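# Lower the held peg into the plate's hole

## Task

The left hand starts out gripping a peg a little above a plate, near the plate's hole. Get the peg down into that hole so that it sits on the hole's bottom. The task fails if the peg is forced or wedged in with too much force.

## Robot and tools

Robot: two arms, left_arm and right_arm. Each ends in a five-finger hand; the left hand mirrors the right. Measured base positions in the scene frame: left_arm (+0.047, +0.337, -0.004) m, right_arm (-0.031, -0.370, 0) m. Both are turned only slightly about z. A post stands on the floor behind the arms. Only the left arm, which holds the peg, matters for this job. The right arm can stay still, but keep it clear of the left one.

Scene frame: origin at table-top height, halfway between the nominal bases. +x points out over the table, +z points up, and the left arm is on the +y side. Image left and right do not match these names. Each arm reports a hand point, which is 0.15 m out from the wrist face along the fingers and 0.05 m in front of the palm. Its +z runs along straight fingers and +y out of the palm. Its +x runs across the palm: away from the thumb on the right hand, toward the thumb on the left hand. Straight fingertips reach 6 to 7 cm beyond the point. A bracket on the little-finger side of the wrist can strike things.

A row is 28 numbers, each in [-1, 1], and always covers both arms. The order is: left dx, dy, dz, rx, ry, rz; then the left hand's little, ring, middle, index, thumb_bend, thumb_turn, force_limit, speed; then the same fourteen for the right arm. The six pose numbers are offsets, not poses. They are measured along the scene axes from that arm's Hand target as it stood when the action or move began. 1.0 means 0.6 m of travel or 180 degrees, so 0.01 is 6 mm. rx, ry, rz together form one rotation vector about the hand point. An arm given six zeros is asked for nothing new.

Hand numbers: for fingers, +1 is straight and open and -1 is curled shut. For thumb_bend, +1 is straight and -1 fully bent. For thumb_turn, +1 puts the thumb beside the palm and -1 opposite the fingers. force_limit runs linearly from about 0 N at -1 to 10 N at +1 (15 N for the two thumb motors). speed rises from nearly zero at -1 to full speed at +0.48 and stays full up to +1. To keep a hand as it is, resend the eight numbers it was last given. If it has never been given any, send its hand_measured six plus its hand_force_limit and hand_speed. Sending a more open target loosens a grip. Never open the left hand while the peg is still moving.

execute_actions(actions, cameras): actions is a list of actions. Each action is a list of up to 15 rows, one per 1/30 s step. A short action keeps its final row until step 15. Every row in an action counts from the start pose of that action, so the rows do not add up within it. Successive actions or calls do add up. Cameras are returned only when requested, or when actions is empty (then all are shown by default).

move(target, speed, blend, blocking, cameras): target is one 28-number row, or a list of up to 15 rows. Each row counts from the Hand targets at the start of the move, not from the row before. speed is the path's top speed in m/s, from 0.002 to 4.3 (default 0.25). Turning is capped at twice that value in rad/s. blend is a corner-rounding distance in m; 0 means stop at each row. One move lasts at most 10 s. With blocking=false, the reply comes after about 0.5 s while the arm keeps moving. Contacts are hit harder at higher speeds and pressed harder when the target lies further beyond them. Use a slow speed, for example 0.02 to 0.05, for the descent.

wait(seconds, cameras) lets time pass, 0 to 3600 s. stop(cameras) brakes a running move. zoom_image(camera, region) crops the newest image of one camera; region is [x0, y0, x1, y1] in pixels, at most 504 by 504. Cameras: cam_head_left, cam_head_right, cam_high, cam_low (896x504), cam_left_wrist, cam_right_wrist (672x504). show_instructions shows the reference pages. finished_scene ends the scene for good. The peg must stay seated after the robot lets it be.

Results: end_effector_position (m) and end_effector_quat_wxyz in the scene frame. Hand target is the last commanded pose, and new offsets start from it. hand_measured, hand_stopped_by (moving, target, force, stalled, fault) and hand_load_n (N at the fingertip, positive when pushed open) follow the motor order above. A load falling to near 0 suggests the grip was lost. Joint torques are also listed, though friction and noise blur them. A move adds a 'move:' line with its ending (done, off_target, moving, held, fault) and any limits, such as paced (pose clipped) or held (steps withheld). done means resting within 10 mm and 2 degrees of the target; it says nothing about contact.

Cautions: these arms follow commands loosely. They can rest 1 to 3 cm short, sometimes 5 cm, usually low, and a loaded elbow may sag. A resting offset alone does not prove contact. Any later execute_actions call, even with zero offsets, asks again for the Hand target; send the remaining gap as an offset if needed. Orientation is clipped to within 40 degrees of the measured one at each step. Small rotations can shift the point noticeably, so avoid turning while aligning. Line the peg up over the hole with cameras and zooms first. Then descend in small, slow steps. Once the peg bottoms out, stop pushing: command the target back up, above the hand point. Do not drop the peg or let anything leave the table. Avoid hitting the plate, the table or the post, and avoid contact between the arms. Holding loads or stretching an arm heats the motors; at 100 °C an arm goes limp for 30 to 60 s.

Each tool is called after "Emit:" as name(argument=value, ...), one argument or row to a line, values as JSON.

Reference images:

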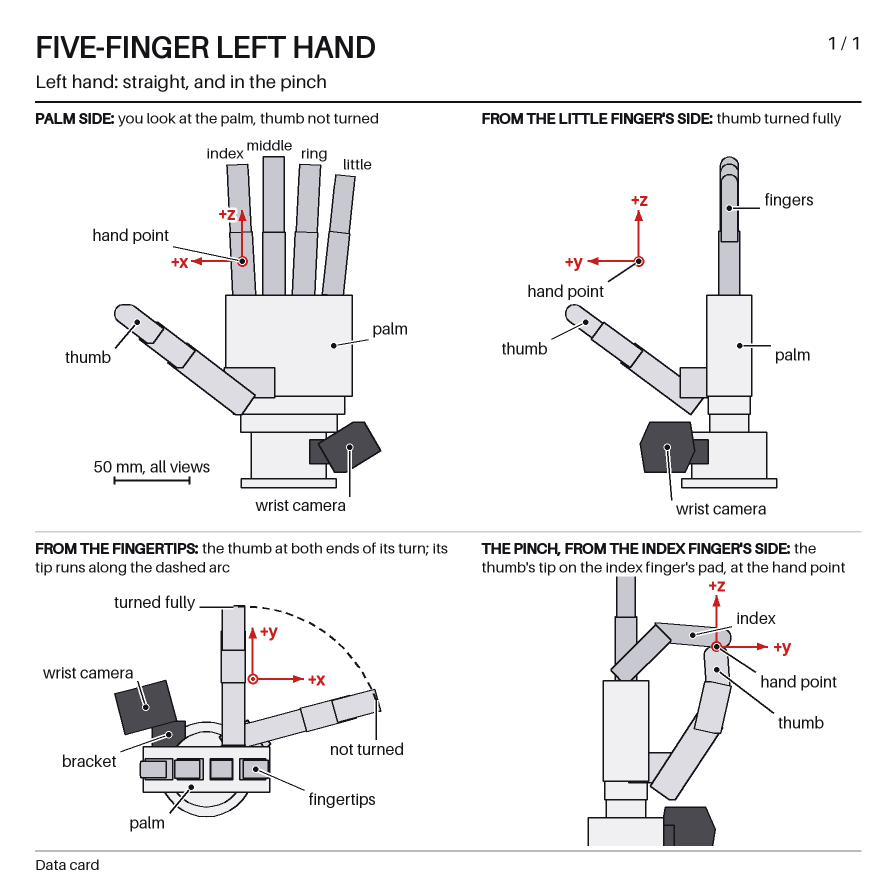

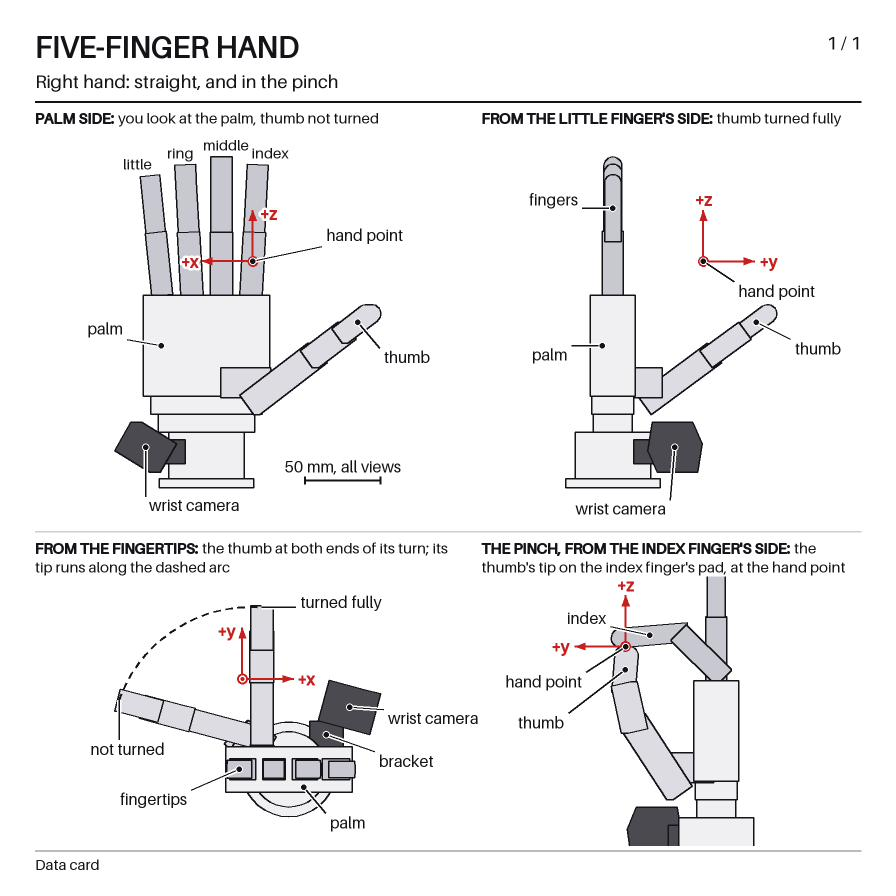

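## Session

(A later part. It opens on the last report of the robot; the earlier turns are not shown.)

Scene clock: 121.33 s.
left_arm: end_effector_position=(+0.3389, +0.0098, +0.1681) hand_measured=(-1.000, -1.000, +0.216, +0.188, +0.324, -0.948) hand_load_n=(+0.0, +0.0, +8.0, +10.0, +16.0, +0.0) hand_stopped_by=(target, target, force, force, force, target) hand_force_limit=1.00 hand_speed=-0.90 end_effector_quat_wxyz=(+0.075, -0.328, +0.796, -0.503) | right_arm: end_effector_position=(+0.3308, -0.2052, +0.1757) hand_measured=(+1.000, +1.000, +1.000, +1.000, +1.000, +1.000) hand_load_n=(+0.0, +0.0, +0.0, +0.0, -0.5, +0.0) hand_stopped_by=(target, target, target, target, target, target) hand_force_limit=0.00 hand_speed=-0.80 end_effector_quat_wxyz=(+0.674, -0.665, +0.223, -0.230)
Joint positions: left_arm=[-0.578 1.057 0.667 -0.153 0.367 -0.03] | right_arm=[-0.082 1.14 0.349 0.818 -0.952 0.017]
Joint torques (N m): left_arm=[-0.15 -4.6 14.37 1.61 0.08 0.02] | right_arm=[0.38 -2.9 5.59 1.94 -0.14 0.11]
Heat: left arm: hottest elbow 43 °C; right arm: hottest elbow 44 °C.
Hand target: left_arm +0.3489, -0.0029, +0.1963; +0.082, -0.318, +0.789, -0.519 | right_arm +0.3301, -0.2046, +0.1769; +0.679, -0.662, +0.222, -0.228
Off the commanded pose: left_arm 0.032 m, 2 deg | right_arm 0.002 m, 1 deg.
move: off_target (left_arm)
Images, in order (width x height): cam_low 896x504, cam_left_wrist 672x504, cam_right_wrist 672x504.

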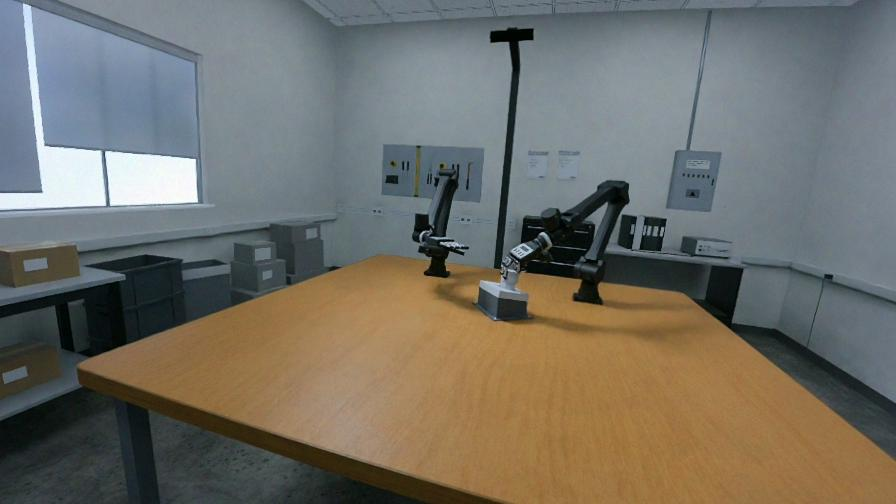

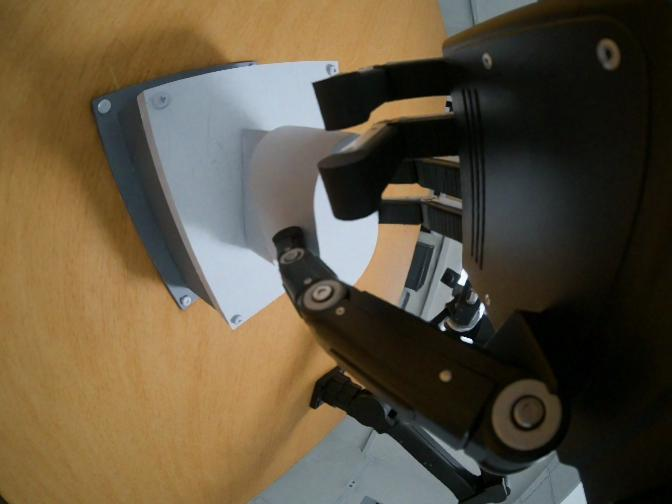

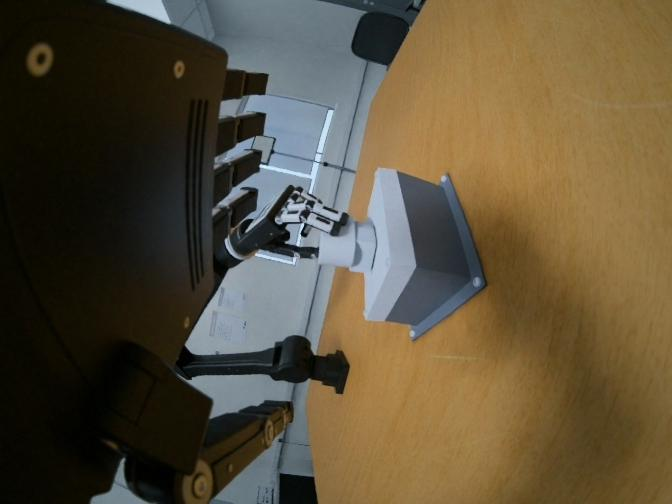

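Emit:
move(
  target=[0.0,0.0,0.035,0,0,0,-1,-1,0.216,0.188,0.324,-0.948,1.0,-0.9,0,0,0,0,0,0,1,1,1,1,1,1,0,-0.8],
  speed=0.05,
  cameras=["cam_left_wrist","cam_right_wrist","cam_low"],
)

Scene clock: 123.50 s.
left_arm: end_effector_position=(+0.3398, +0.0094, +0.1832) hand_measured=(-1.000, -1.000, +0.216, +0.188, +0.324, -0.948) hand_load_n=(+0.0, +0.0, +8.5, +10.0, +16.0, +0.0) hand_stopped_by=(target, target, force, force, force, target) hand_force_limit=1.00 hand_speed=-0.90 end_effector_quat_wxyz=(+0.072, -0.331, +0.798, -0.498) | right_arm: end_effector_position=(+0.3308, -0.2052, +0.1757) hand_measured=(+1.000, +1.000, +1.000, +1.000, +1.000, +1.000) hand_load_n=(+0.0, -0.5, +0.0, -0.5, +0.0, -0.5) hand_stopped_by=(target, target, target, target, target, target) hand_force_limit=0.00 hand_speed=-0.80 end_effector_quat_wxyz=(+0.674, -0.665, +0.223, -0.230)
Joint positions: left_arm=[-0.578 1.047 0.709 -0.219 0.366 -0.03] | right_arm=[-0.082 1.14 0.349 0.818 -0.952 0.017]
Joint torques (N m): left_arm=[-0.21 -5.3 14.68 1.7 0.11 0.02] | right_arm=[0.38 -2.84 5.6 1.95 -0.14 0.11]
Heat: left arm: hottest elbow 44 °C; right arm: hottest elbow 44 °C.
Hand target: left_arm +0.3490, -0.0029, +0.2173; +0.083, -0.318, +0.789, -0.519 | right_arm +0.3301, -0.2046, +0.1769; +0.679, -0.662, +0.222, -0.228
Off the commanded pose: left_arm 0.037 m, 3 deg | right_arm 0.002 m, 1 deg.
move: off_target (left_arm)
Images, in order (width x height): cam_low 896x504, cam_left_wrist 672x504, cam_right_wrist 672x504.

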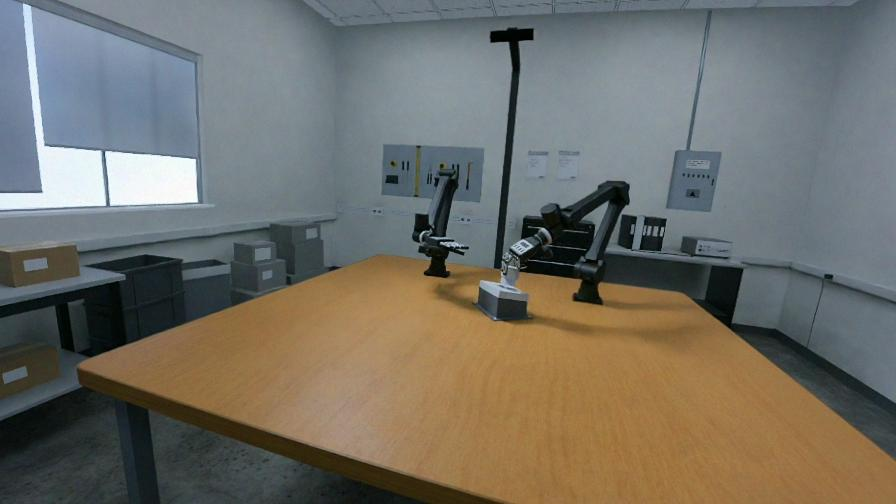

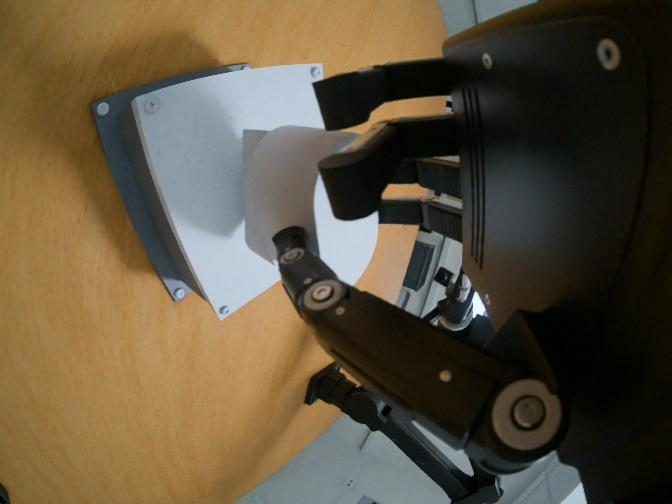

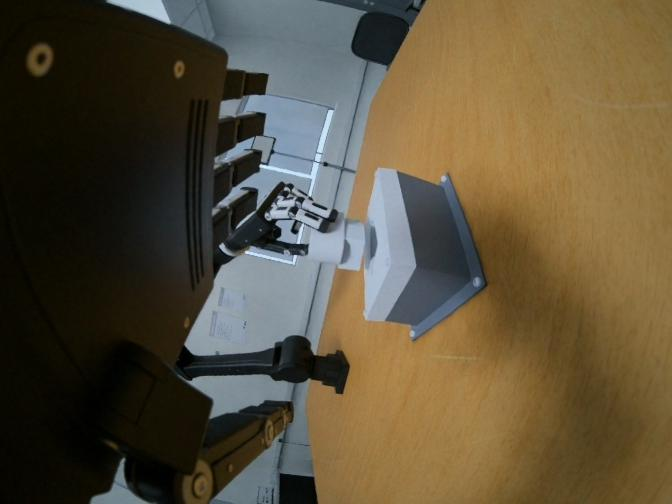

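Emit:
zoom_image(
  camera="cam_left_wrist",
  region=[210, 105, 270, 165],
)

Emit:
zoom_image(
  camera="cam_left_wrist",
  region=[220, 205, 290, 275],
)

Emit:
zoom_image(
  camera="cam_right_wrist",
  region=[330, 205, 390, 285],
)

Emit:
zoom_image(
  camera="cam_low",
  region=[494, 262, 522, 290],
)

Emit:
zoom_image(
  camera="cam_left_wrist",
  region=[80, 60, 180, 160],
)

Scaled by 8.400 from the camera's image (finer frame: 960x720).

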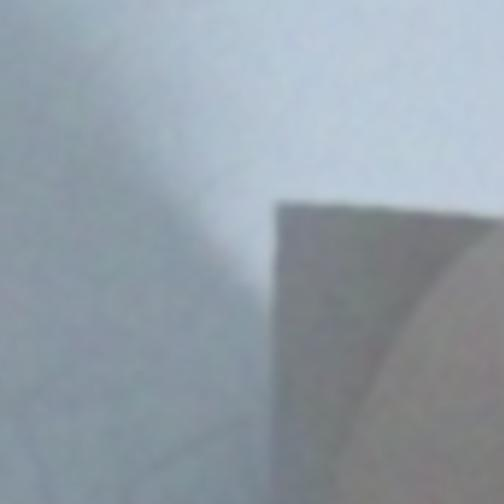

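Scaled by 7.200 from the camera's image (finer frame: 960x720).

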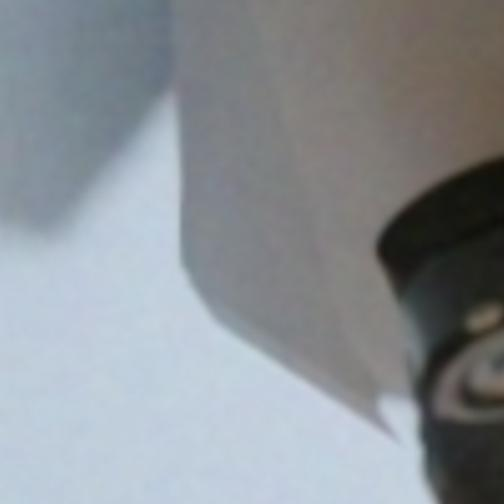

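Scaled by 6.300 from the camera's image (finer frame: 960x720).

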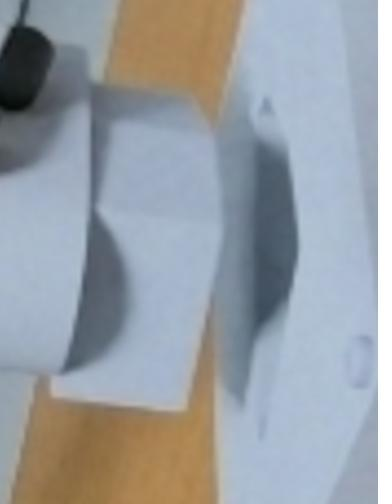

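Scaled by 18.000 from the camera's image (finer frame: 1280x720).

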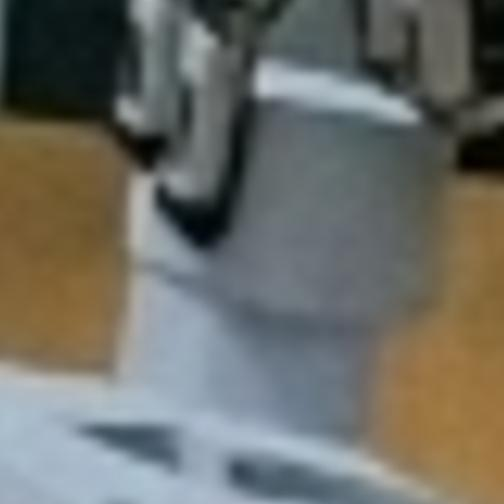

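Scaled by 5.040 from the camera's image (finer frame: 960x720).

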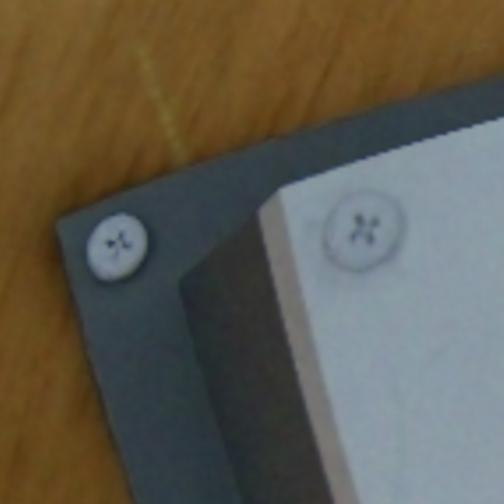

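Emit:
zoom_image(
  camera="cam_right_wrist",
  region=[335, 210, 375, 250],
)

Emit:
zoom_image(
  camera="cam_right_wrist",
  region=[330, 240, 370, 280],
)

Emit:
zoom_image(
  camera="cam_right_wrist",
  region=[380, 240, 430, 290],
)

Emit:
zoom_image(
  camera="cam_left_wrist",
  region=[235, 120, 275, 150],
)

Emit:
zoom_image(
  camera="cam_left_wrist",
  region=[240, 235, 280, 275],
)

Scaled by 12.600 from the camera's image (finer frame: 960x720).

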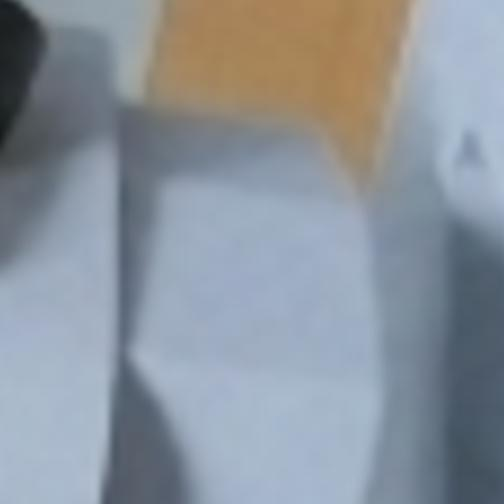

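Scaled by 12.600 from the camera's image (finer frame: 960x720).

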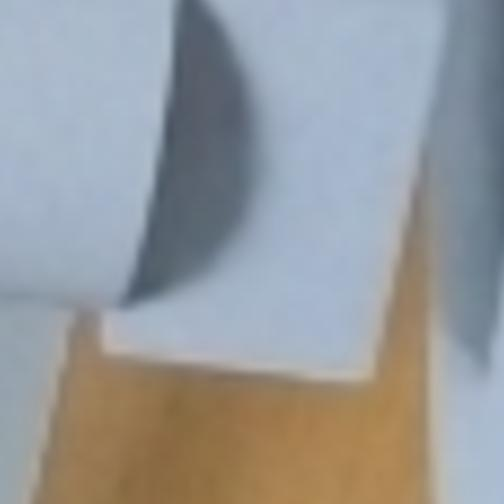

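Scaled by 10.080 from the camera's image (finer frame: 960x720).

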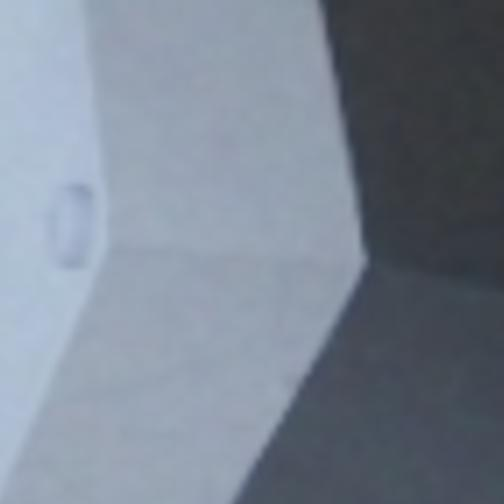

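Scaled by 12.600 from the camera's image (finer frame: 960x720).

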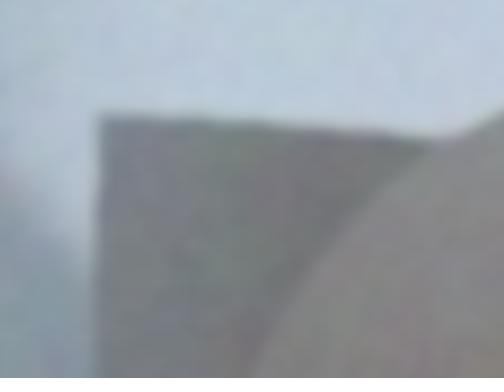

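Scaled by 12.600 from the camera's image (finer frame: 960x720).

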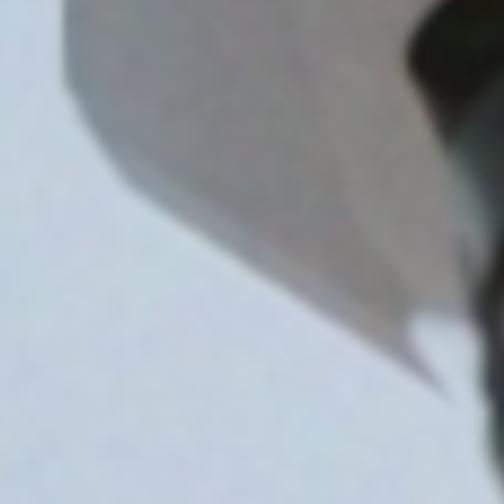

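Emit:
move(
  target=[-0.0025,-0.005,-0.045,-0.009,-0.0072,-0.0067,-1,-1,0.216,0.188,0.324,-0.948,1.0,-0.9,0,0,0,0,0,0,1,1,1,1,1,1,0,-0.8],
  speed=0.03,
  cameras=["cam_left_wrist","cam_right_wrist","cam_low"],
)

Emit:
zoom_image(
  camera="cam_left_wrist",
  region=[210, 105, 270, 165],
)

Emit:
zoom_image(
  camera="cam_left_wrist",
  region=[220, 205, 290, 275],
)

Emit:
zoom_image(
  camera="cam_right_wrist",
  region=[335, 210, 385, 260],
)

Emit:
zoom_image(
  camera="cam_low",
  region=[494, 262, 522, 290],
)

Scene clock: 128.53 s.
left_arm: end_effector_position=(+0.3483, +0.0006, +0.1871) hand_measured=(-1.000, -1.000, +0.216, +0.188, +0.324, -0.948) hand_load_n=(+0.0, +0.0, +8.0, +9.5, +16.0, +0.0) hand_stopped_by=(target, target, force, force, force, target) hand_force_limit=1.00 hand_speed=-0.90 end_effector_quat_wxyz=(+0.081, -0.315, +0.788, -0.523) | right_arm: end_effector_position=(+0.3308, -0.2052, +0.1757) hand_measured=(+1.000, +1.000, +1.000, +1.000, +1.000, +1.000) hand_load_n=(-0.5, +0.0, +0.0, +0.0, +0.0, -0.5) hand_stopped_by=(target, target, target, target, target, target) hand_force_limit=0.00 hand_speed=-0.80 end_effector_quat_wxyz=(+0.674, -0.665, +0.223, -0.230)
Joint positions: left_arm=[-0.578 1.063 0.697 -0.128 0.38 -0.03] | right_arm=[-0.082 1.14 0.349 0.818 -0.952 0.017]
Joint torques (N m): left_arm=[-0.26 -4.54 9.09 3.92 0.54 0.05] | right_arm=[0.38 -2.9 5.6 1.95 -0.14 0.11]
Heat: left arm: hottest elbow 45 °C; right arm: hottest elbow 44 °C.
Hand target: left_arm +0.3475, -0.0059, +0.1905; +0.082, -0.305, +0.784, -0.534 | right_arm +0.3301, -0.2046, +0.1769; +0.679, -0.662, +0.222, -0.228
Off the commanded pose: left_arm 0.007 m, 2 deg | right_arm 0.002 m, 1 deg.
move: done
Images, in order (width x height): cam_low 896x504, cam_left_wrist 672x504, cam_right_wrist 672x504.

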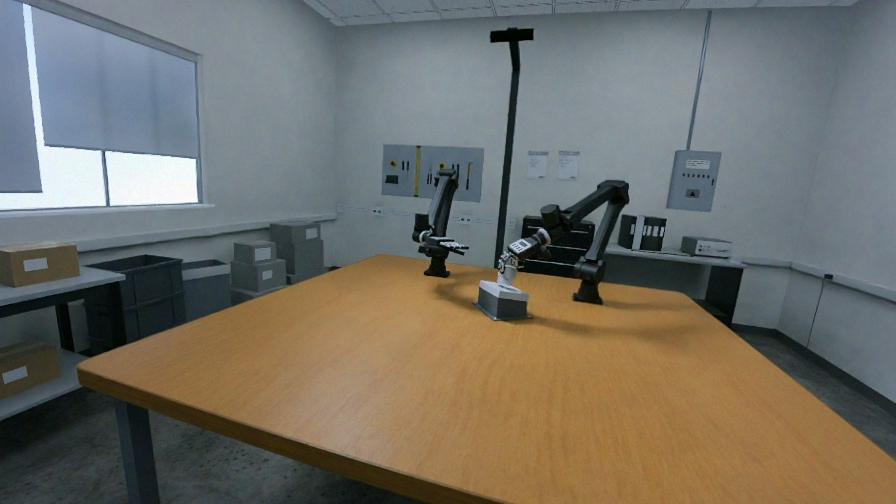

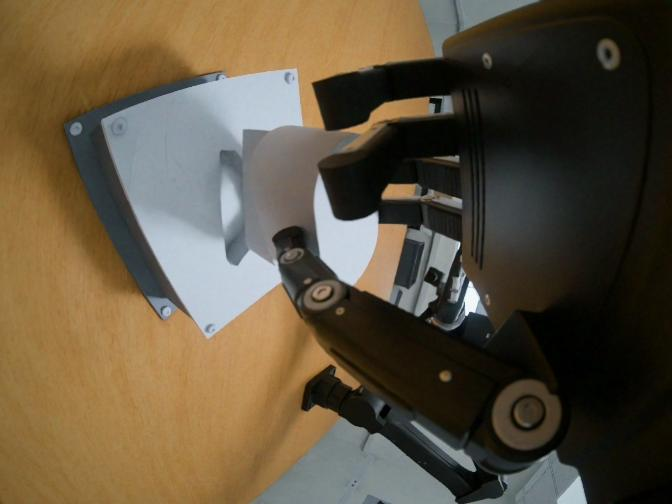

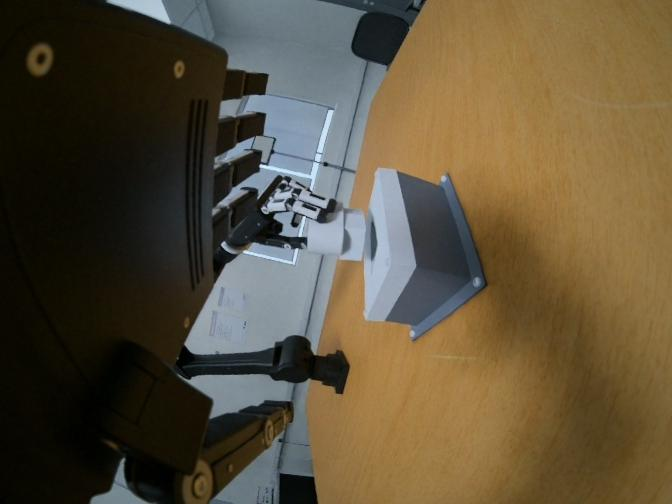

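Scaled by 8.400 from the camera's image (finer frame: 960x720).

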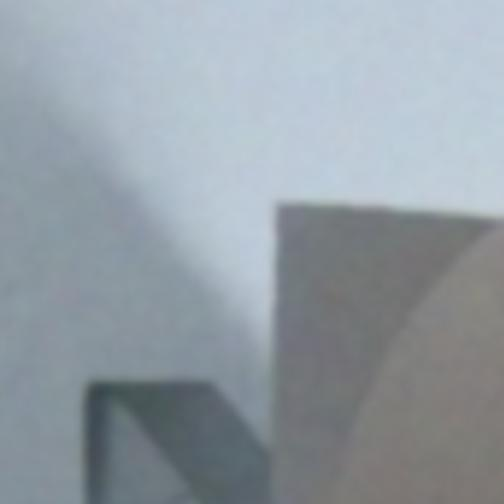

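Scaled by 7.200 from the camera's image (finer frame: 960x720).

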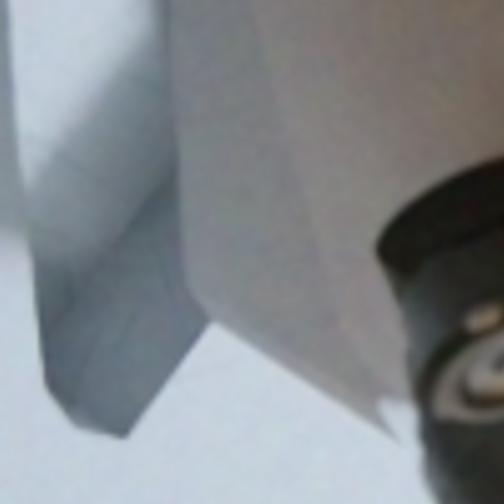

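Scaled by 10.080 from the camera's image (finer frame: 960x720).

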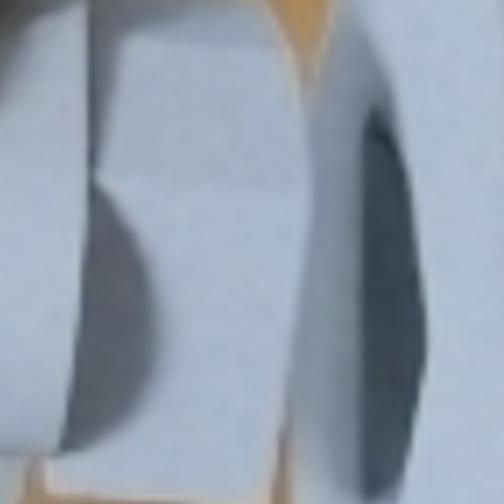

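Scaled by 18.000 from the camera's image (finer frame: 1280x720).

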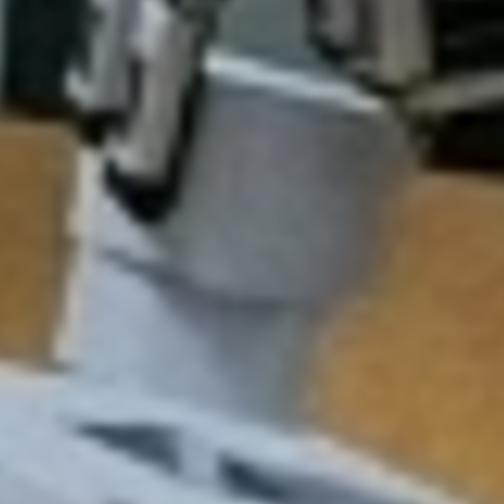

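Emit:
move(
  target=[-0.0125,0.021,0.0,0.0033,0.0067,-0.0067,-1,-1,0.216,0.188,0.324,-0.948,1.0,-0.9,0,0,0,0,0,0,1,1,1,1,1,1,0,-0.8],
  speed=0.03,
  cameras=["cam_left_wrist","cam_right_wrist","cam_low"],
)

Emit:
zoom_image(
  camera="cam_left_wrist",
  region=[210, 105, 270, 165],
)

Emit:
zoom_image(
  camera="cam_left_wrist",
  region=[220, 205, 290, 275],
)

Emit:
zoom_image(
  camera="cam_right_wrist",
  region=[335, 210, 385, 260],
)

Emit:
zoom_image(
  camera="cam_low",
  region=[494, 262, 522, 290],
)

Scene clock: 133.43 s.
left_arm: end_effector_position=(+0.3409, +0.0010, +0.1894) hand_measured=(-1.000, -1.000, +0.216, +0.188, +0.324, -0.948) hand_load_n=(+0.0, +0.0, +8.0, +9.5, +16.0, +0.0) hand_stopped_by=(target, target, force, force, force, target) hand_force_limit=1.00 hand_speed=-0.90 end_effector_quat_wxyz=(+0.067, -0.303, +0.790, -0.528) | right_arm: end_effector_position=(+0.3308, -0.2052, +0.1757) hand_measured=(+1.000, +1.000, +1.000, +1.000, +1.000, +1.000) hand_load_n=(+0.0, +0.0, +0.0, +0.0, +0.0, +0.0) hand_stopped_by=(target, target, target, target, target, target) hand_force_limit=0.00 hand_speed=-0.80 end_effector_quat_wxyz=(+0.674, -0.665, +0.223, -0.230)
Joint positions: left_arm=[-0.571 1.054 0.693 -0.134 0.424 -0.021] | right_arm=[-0.082 1.14 0.349 0.818 -0.952 0.017]
Joint torques (N m): left_arm=[1.61 -5.6 9.03 1.76 0.57 0.15] | right_arm=[0.32 -2.84 5.59 1.95 -0.14 0.11]
Heat: left arm: hottest elbow 45 °C; right arm: hottest elbow 44 °C.
Hand target: left_arm +0.3399, +0.0067, +0.1903; +0.069, -0.302, +0.791, -0.528 | right_arm +0.3301, -0.2046, +0.1769; +0.679, -0.662, +0.222, -0.228
Off the commanded pose: left_arm 0.006 m, 0 deg | right_arm 0.002 m, 1 deg.
move: done
Images, in order (width x height): cam_low 896x504, cam_left_wrist 672x504, cam_right_wrist 672x504.

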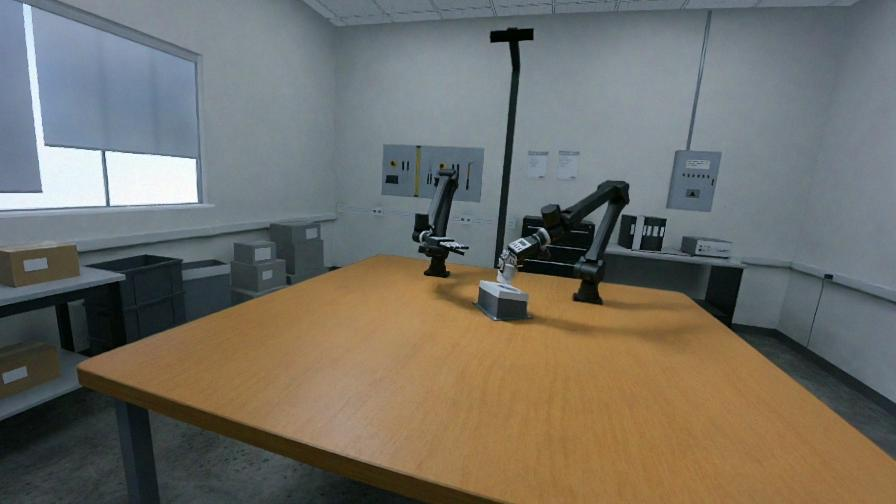

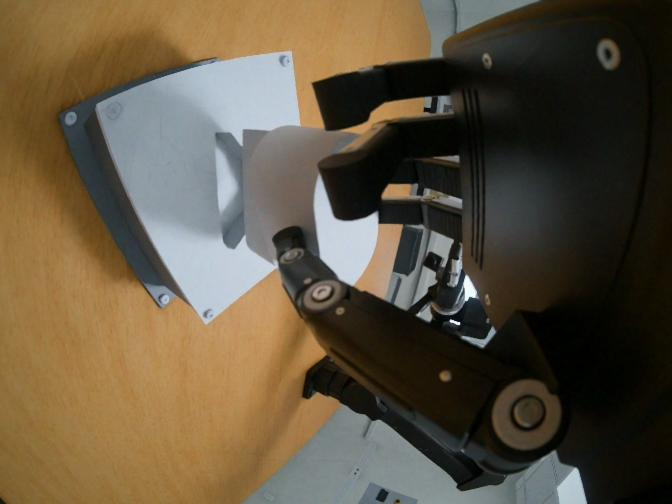

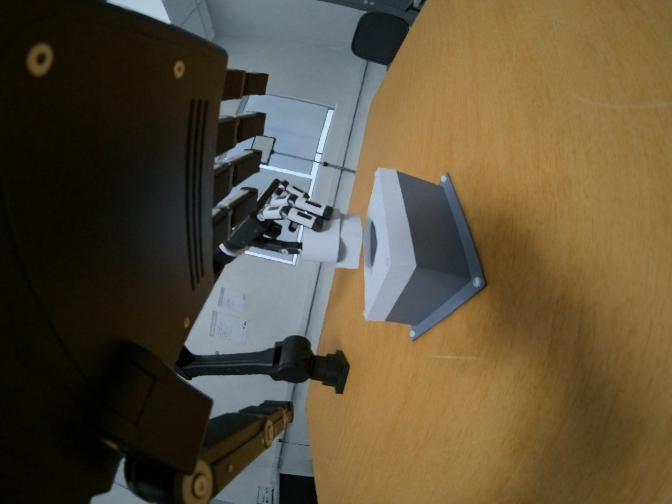

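Scaled by 8.400 from the camera's image (finer frame: 960x720).

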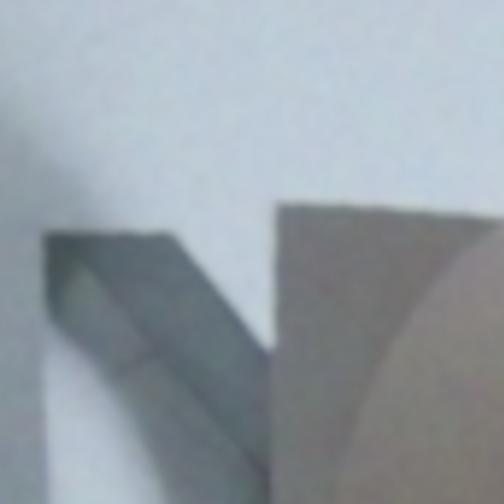

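Scaled by 7.200 from the camera's image (finer frame: 960x720).

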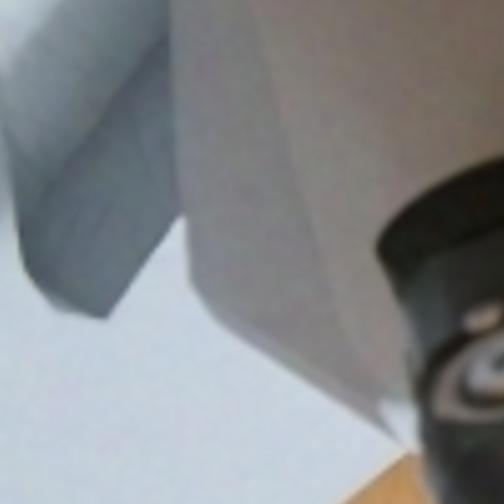

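Scaled by 10.080 from the camera's image (finer frame: 960x720).

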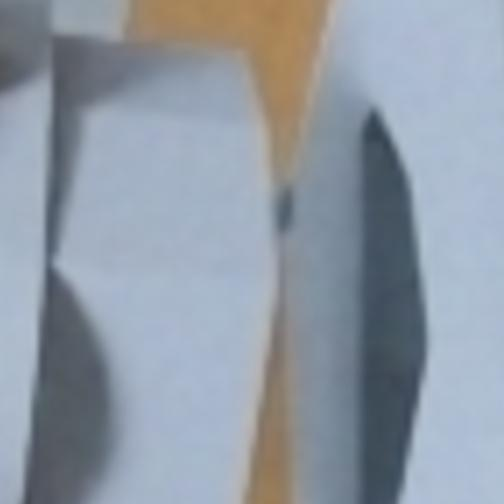

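Scaled by 18.000 from the camera's image (finer frame: 1280x720).

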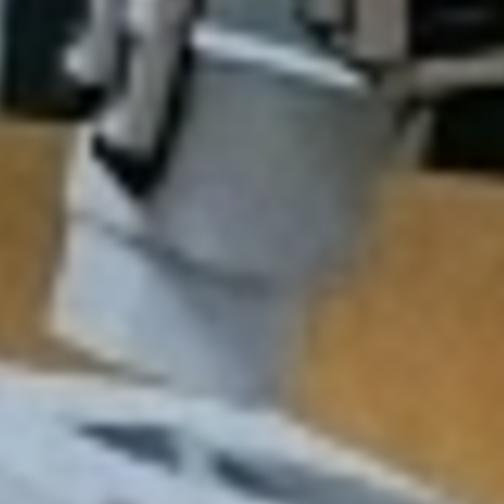

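Emit:
move(
  target=[-0.0055,0.005,-0.0225,0.0039,0.0017,0.0017,-1,-1,0.216,0.188,0.324,-0.948,1.0,-0.9,0,0,0,0,0,0,1,1,1,1,1,1,0,-0.8],
  speed=0.03,
  cameras=["cam_left_wrist","cam_right_wrist","cam_low"],
)

Emit:
zoom_image(
  camera="cam_left_wrist",
  region=[210, 105, 270, 165],
)

Emit:
zoom_image(
  camera="cam_left_wrist",
  region=[220, 205, 290, 275],
)

Emit:
zoom_image(
  camera="cam_right_wrist",
  region=[335, 210, 385, 260],
)

Emit:
zoom_image(
  camera="cam_low",
  region=[494, 262, 522, 290],
)

Scene clock: 136.37 s.
left_arm: end_effector_position=(+0.3338, +0.0061, +0.1743) hand_measured=(-1.000, -1.000, +0.216, +0.188, +0.324, -0.948) hand_load_n=(+0.0, +0.0, +8.0, +10.0, +16.0, +0.0) hand_stopped_by=(target, target, force, force, force, target) hand_force_limit=1.00 hand_speed=-0.90 end_effector_quat_wxyz=(+0.062, -0.307, +0.796, -0.518) | right_arm: end_effector_position=(+0.3308, -0.2052, +0.1757) hand_measured=(+1.000, +1.000, +1.000, +1.000, +1.000, +1.000) hand_load_n=(+0.0, +0.0, -0.5, +0.0, +0.0, +0.0) hand_stopped_by=(target, target, target, target, target, target) hand_force_limit=0.00 hand_speed=-0.80 end_effector_quat_wxyz=(+0.674, -0.665, +0.223, -0.230)
Joint positions: left_arm=[-0.571 1.054 0.665 -0.134 0.424 -0.017] | right_arm=[-0.082 1.14 0.349 0.818 -0.952 0.017]
Joint torques (N m): left_arm=[1.32 -5.25 8.96 2.58 0.12 0.14] | right_arm=[0.32 -2.84 5.59 1.95 -0.14 0.11]
Heat: left arm: hottest elbow 45 °C; right arm: hottest elbow 44 °C.
Hand target: left_arm +0.3366, +0.0097, +0.1769; +0.070, -0.305, +0.793, -0.522 | right_arm +0.3301, -0.2046, +0.1769; +0.679, -0.662, +0.222, -0.228
Off the commanded pose: left_arm 0.005 m, 1 deg | right_arm 0.002 m, 1 deg.
move: done
Images, in order (width x height): cam_low 896x504, cam_left_wrist 672x504, cam_right_wrist 672x504.

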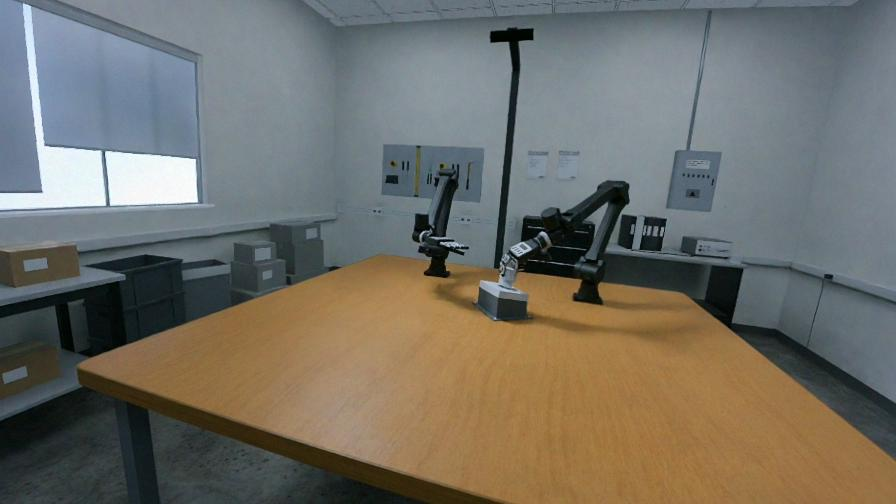

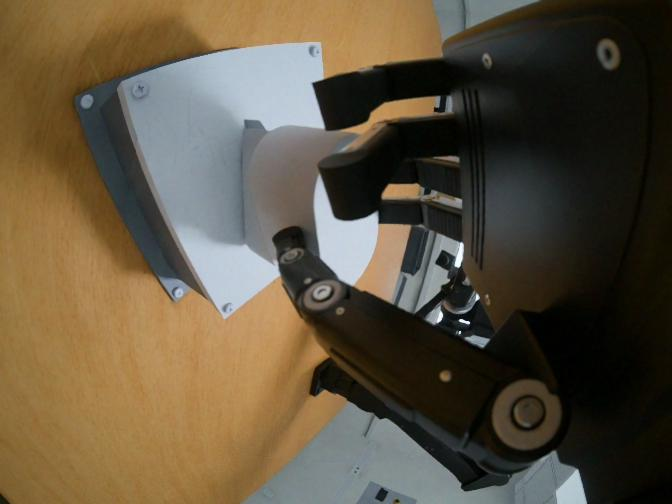

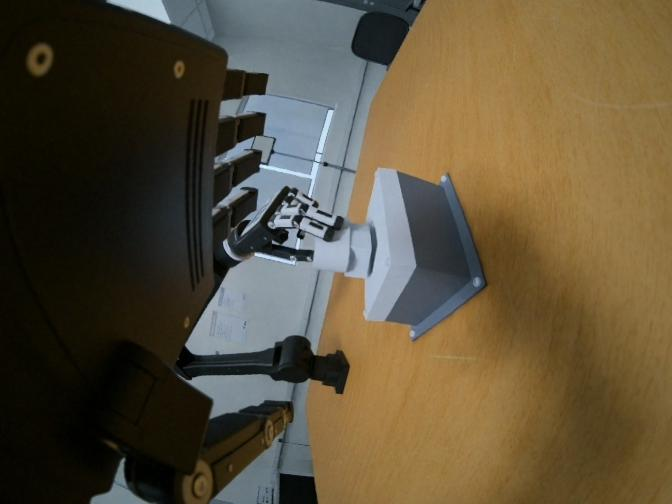

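Scaled by 8.400 from the camera's image (finer frame: 960x720).

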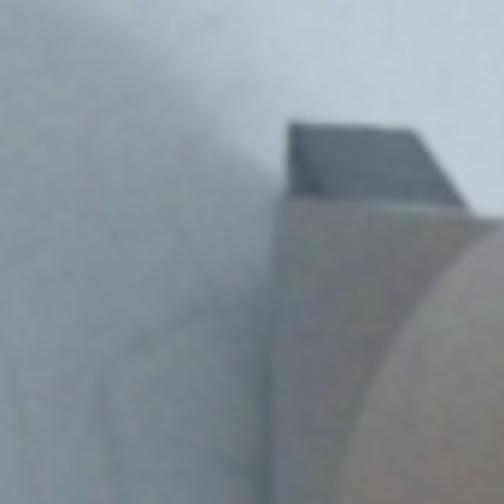

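Scaled by 7.200 from the camera's image (finer frame: 960x720).

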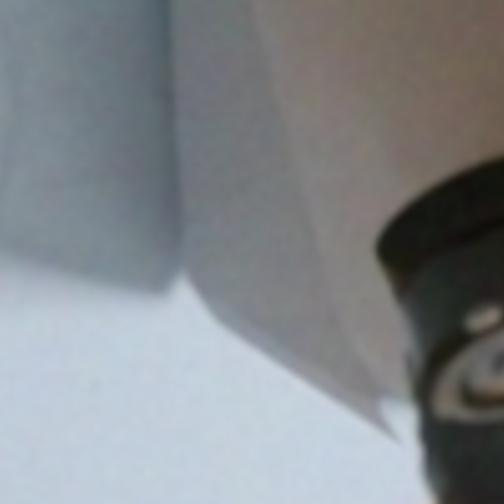

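Scaled by 10.080 from the camera's image (finer frame: 960x720).

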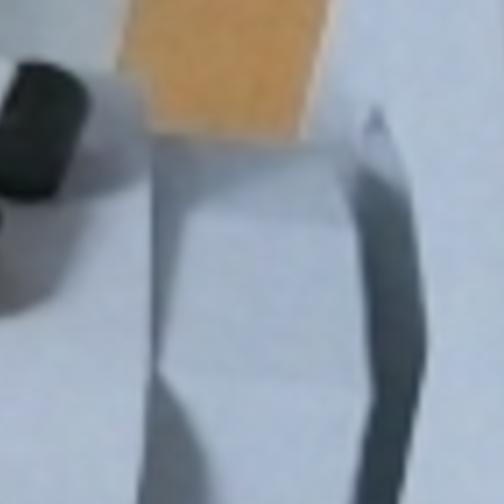

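Scaled by 18.000 from the camera's image (finer frame: 1280x720).

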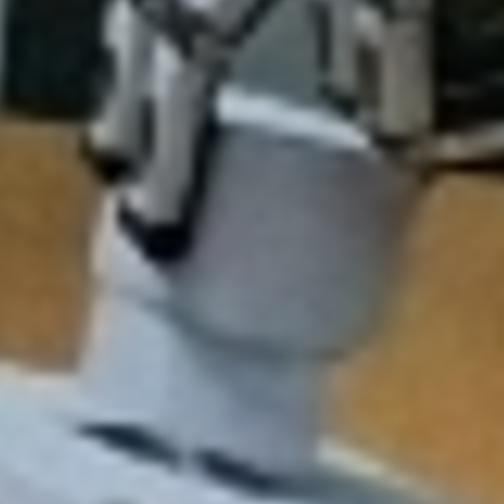

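Emit:
move(
  target=[0.008, -0.012, 0.002, 0, 0, 0, -1, -1, 0.216, 0.188, 0.324, -0.948, 1.0, -0.9, 0, 0, 0, 0, 0, 0, 1, 1, 1, 1, 1, 1, 0, -0.8],
  speed=0.03,
  cameras=["cam_left_wrist", "cam_right_wrist", "cam_low"],
)

Scene clock: 138.27 s.
left_arm: end_effector_position=(+0.3357, +0.0066, +0.1698) hand_measured=(-1.000, -1.000, +0.216, +0.188, +0.324, -0.948) hand_load_n=(+0.0, +0.0, +8.0, +10.0, +16.0, +0.0) hand_stopped_by=(target, target, force, force, force, target) hand_force_limit=1.00 hand_speed=-0.90 end_effector_quat_wxyz=(+0.063, -0.311, +0.797, -0.514) | right_arm: end_effector_position=(+0.3308, -0.2052, +0.1757) hand_measured=(+1.000, +1.000, +1.000, +1.000, +1.000, +1.000) hand_load_n=(+0.0, +0.0, +0.0, -0.5, +0.0, +0.0) hand_stopped_by=(target, target, target, target, target, target) hand_force_limit=0.00 hand_speed=-0.80 end_effector_quat_wxyz=(+0.674, -0.665, +0.223, -0.230)
Joint positions: left_arm=[-0.571 1.063 0.665 -0.134 0.416 -0.017] | right_arm=[-0.082 1.14 0.349 0.818 -0.952 0.017]
Joint torques (N m): left_arm=[0.56 -4.31 10.5 2.91 0.13 0.1] | right_arm=[0.38 -2.9 5.6 1.95 -0.14 0.11]
Heat: left arm: hottest elbow 45 °C; right arm: hottest elbow 44 °C.
Hand target: left_arm +0.3414, +0.0025, +0.1780; +0.070, -0.305, +0.794, -0.522 | right_arm +0.3301, -0.2046, +0.1769; +0.679, -0.662, +0.222, -0.228
Off the commanded pose: left_arm 0.011 m, 2 deg | right_arm 0.002 m, 1 deg.
move: off_target (left_arm)
Images, in order (width x height): cam_low 896x504, cam_left_wrist 672x504, cam_right_wrist 672x504.

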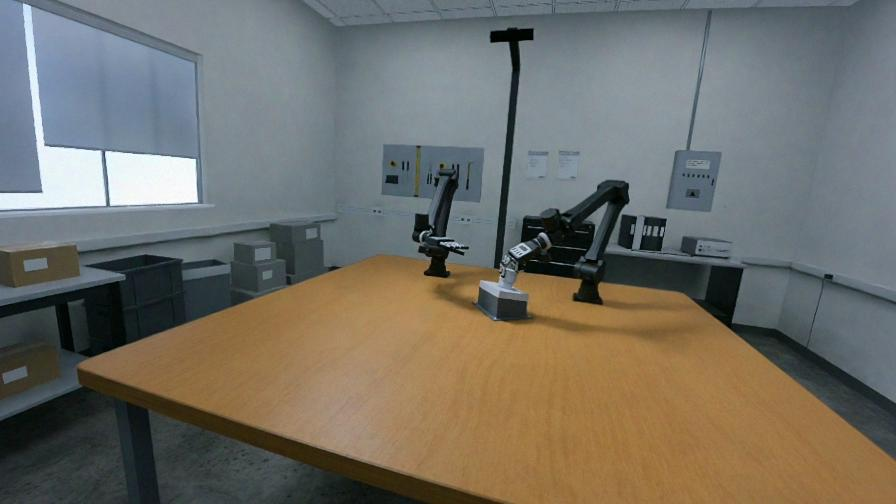

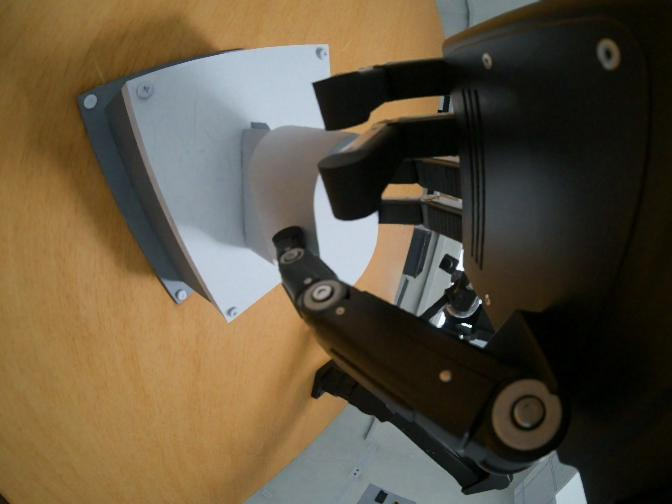

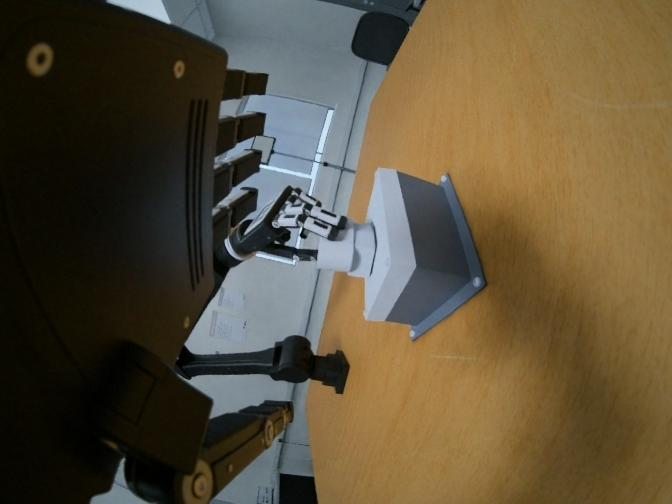

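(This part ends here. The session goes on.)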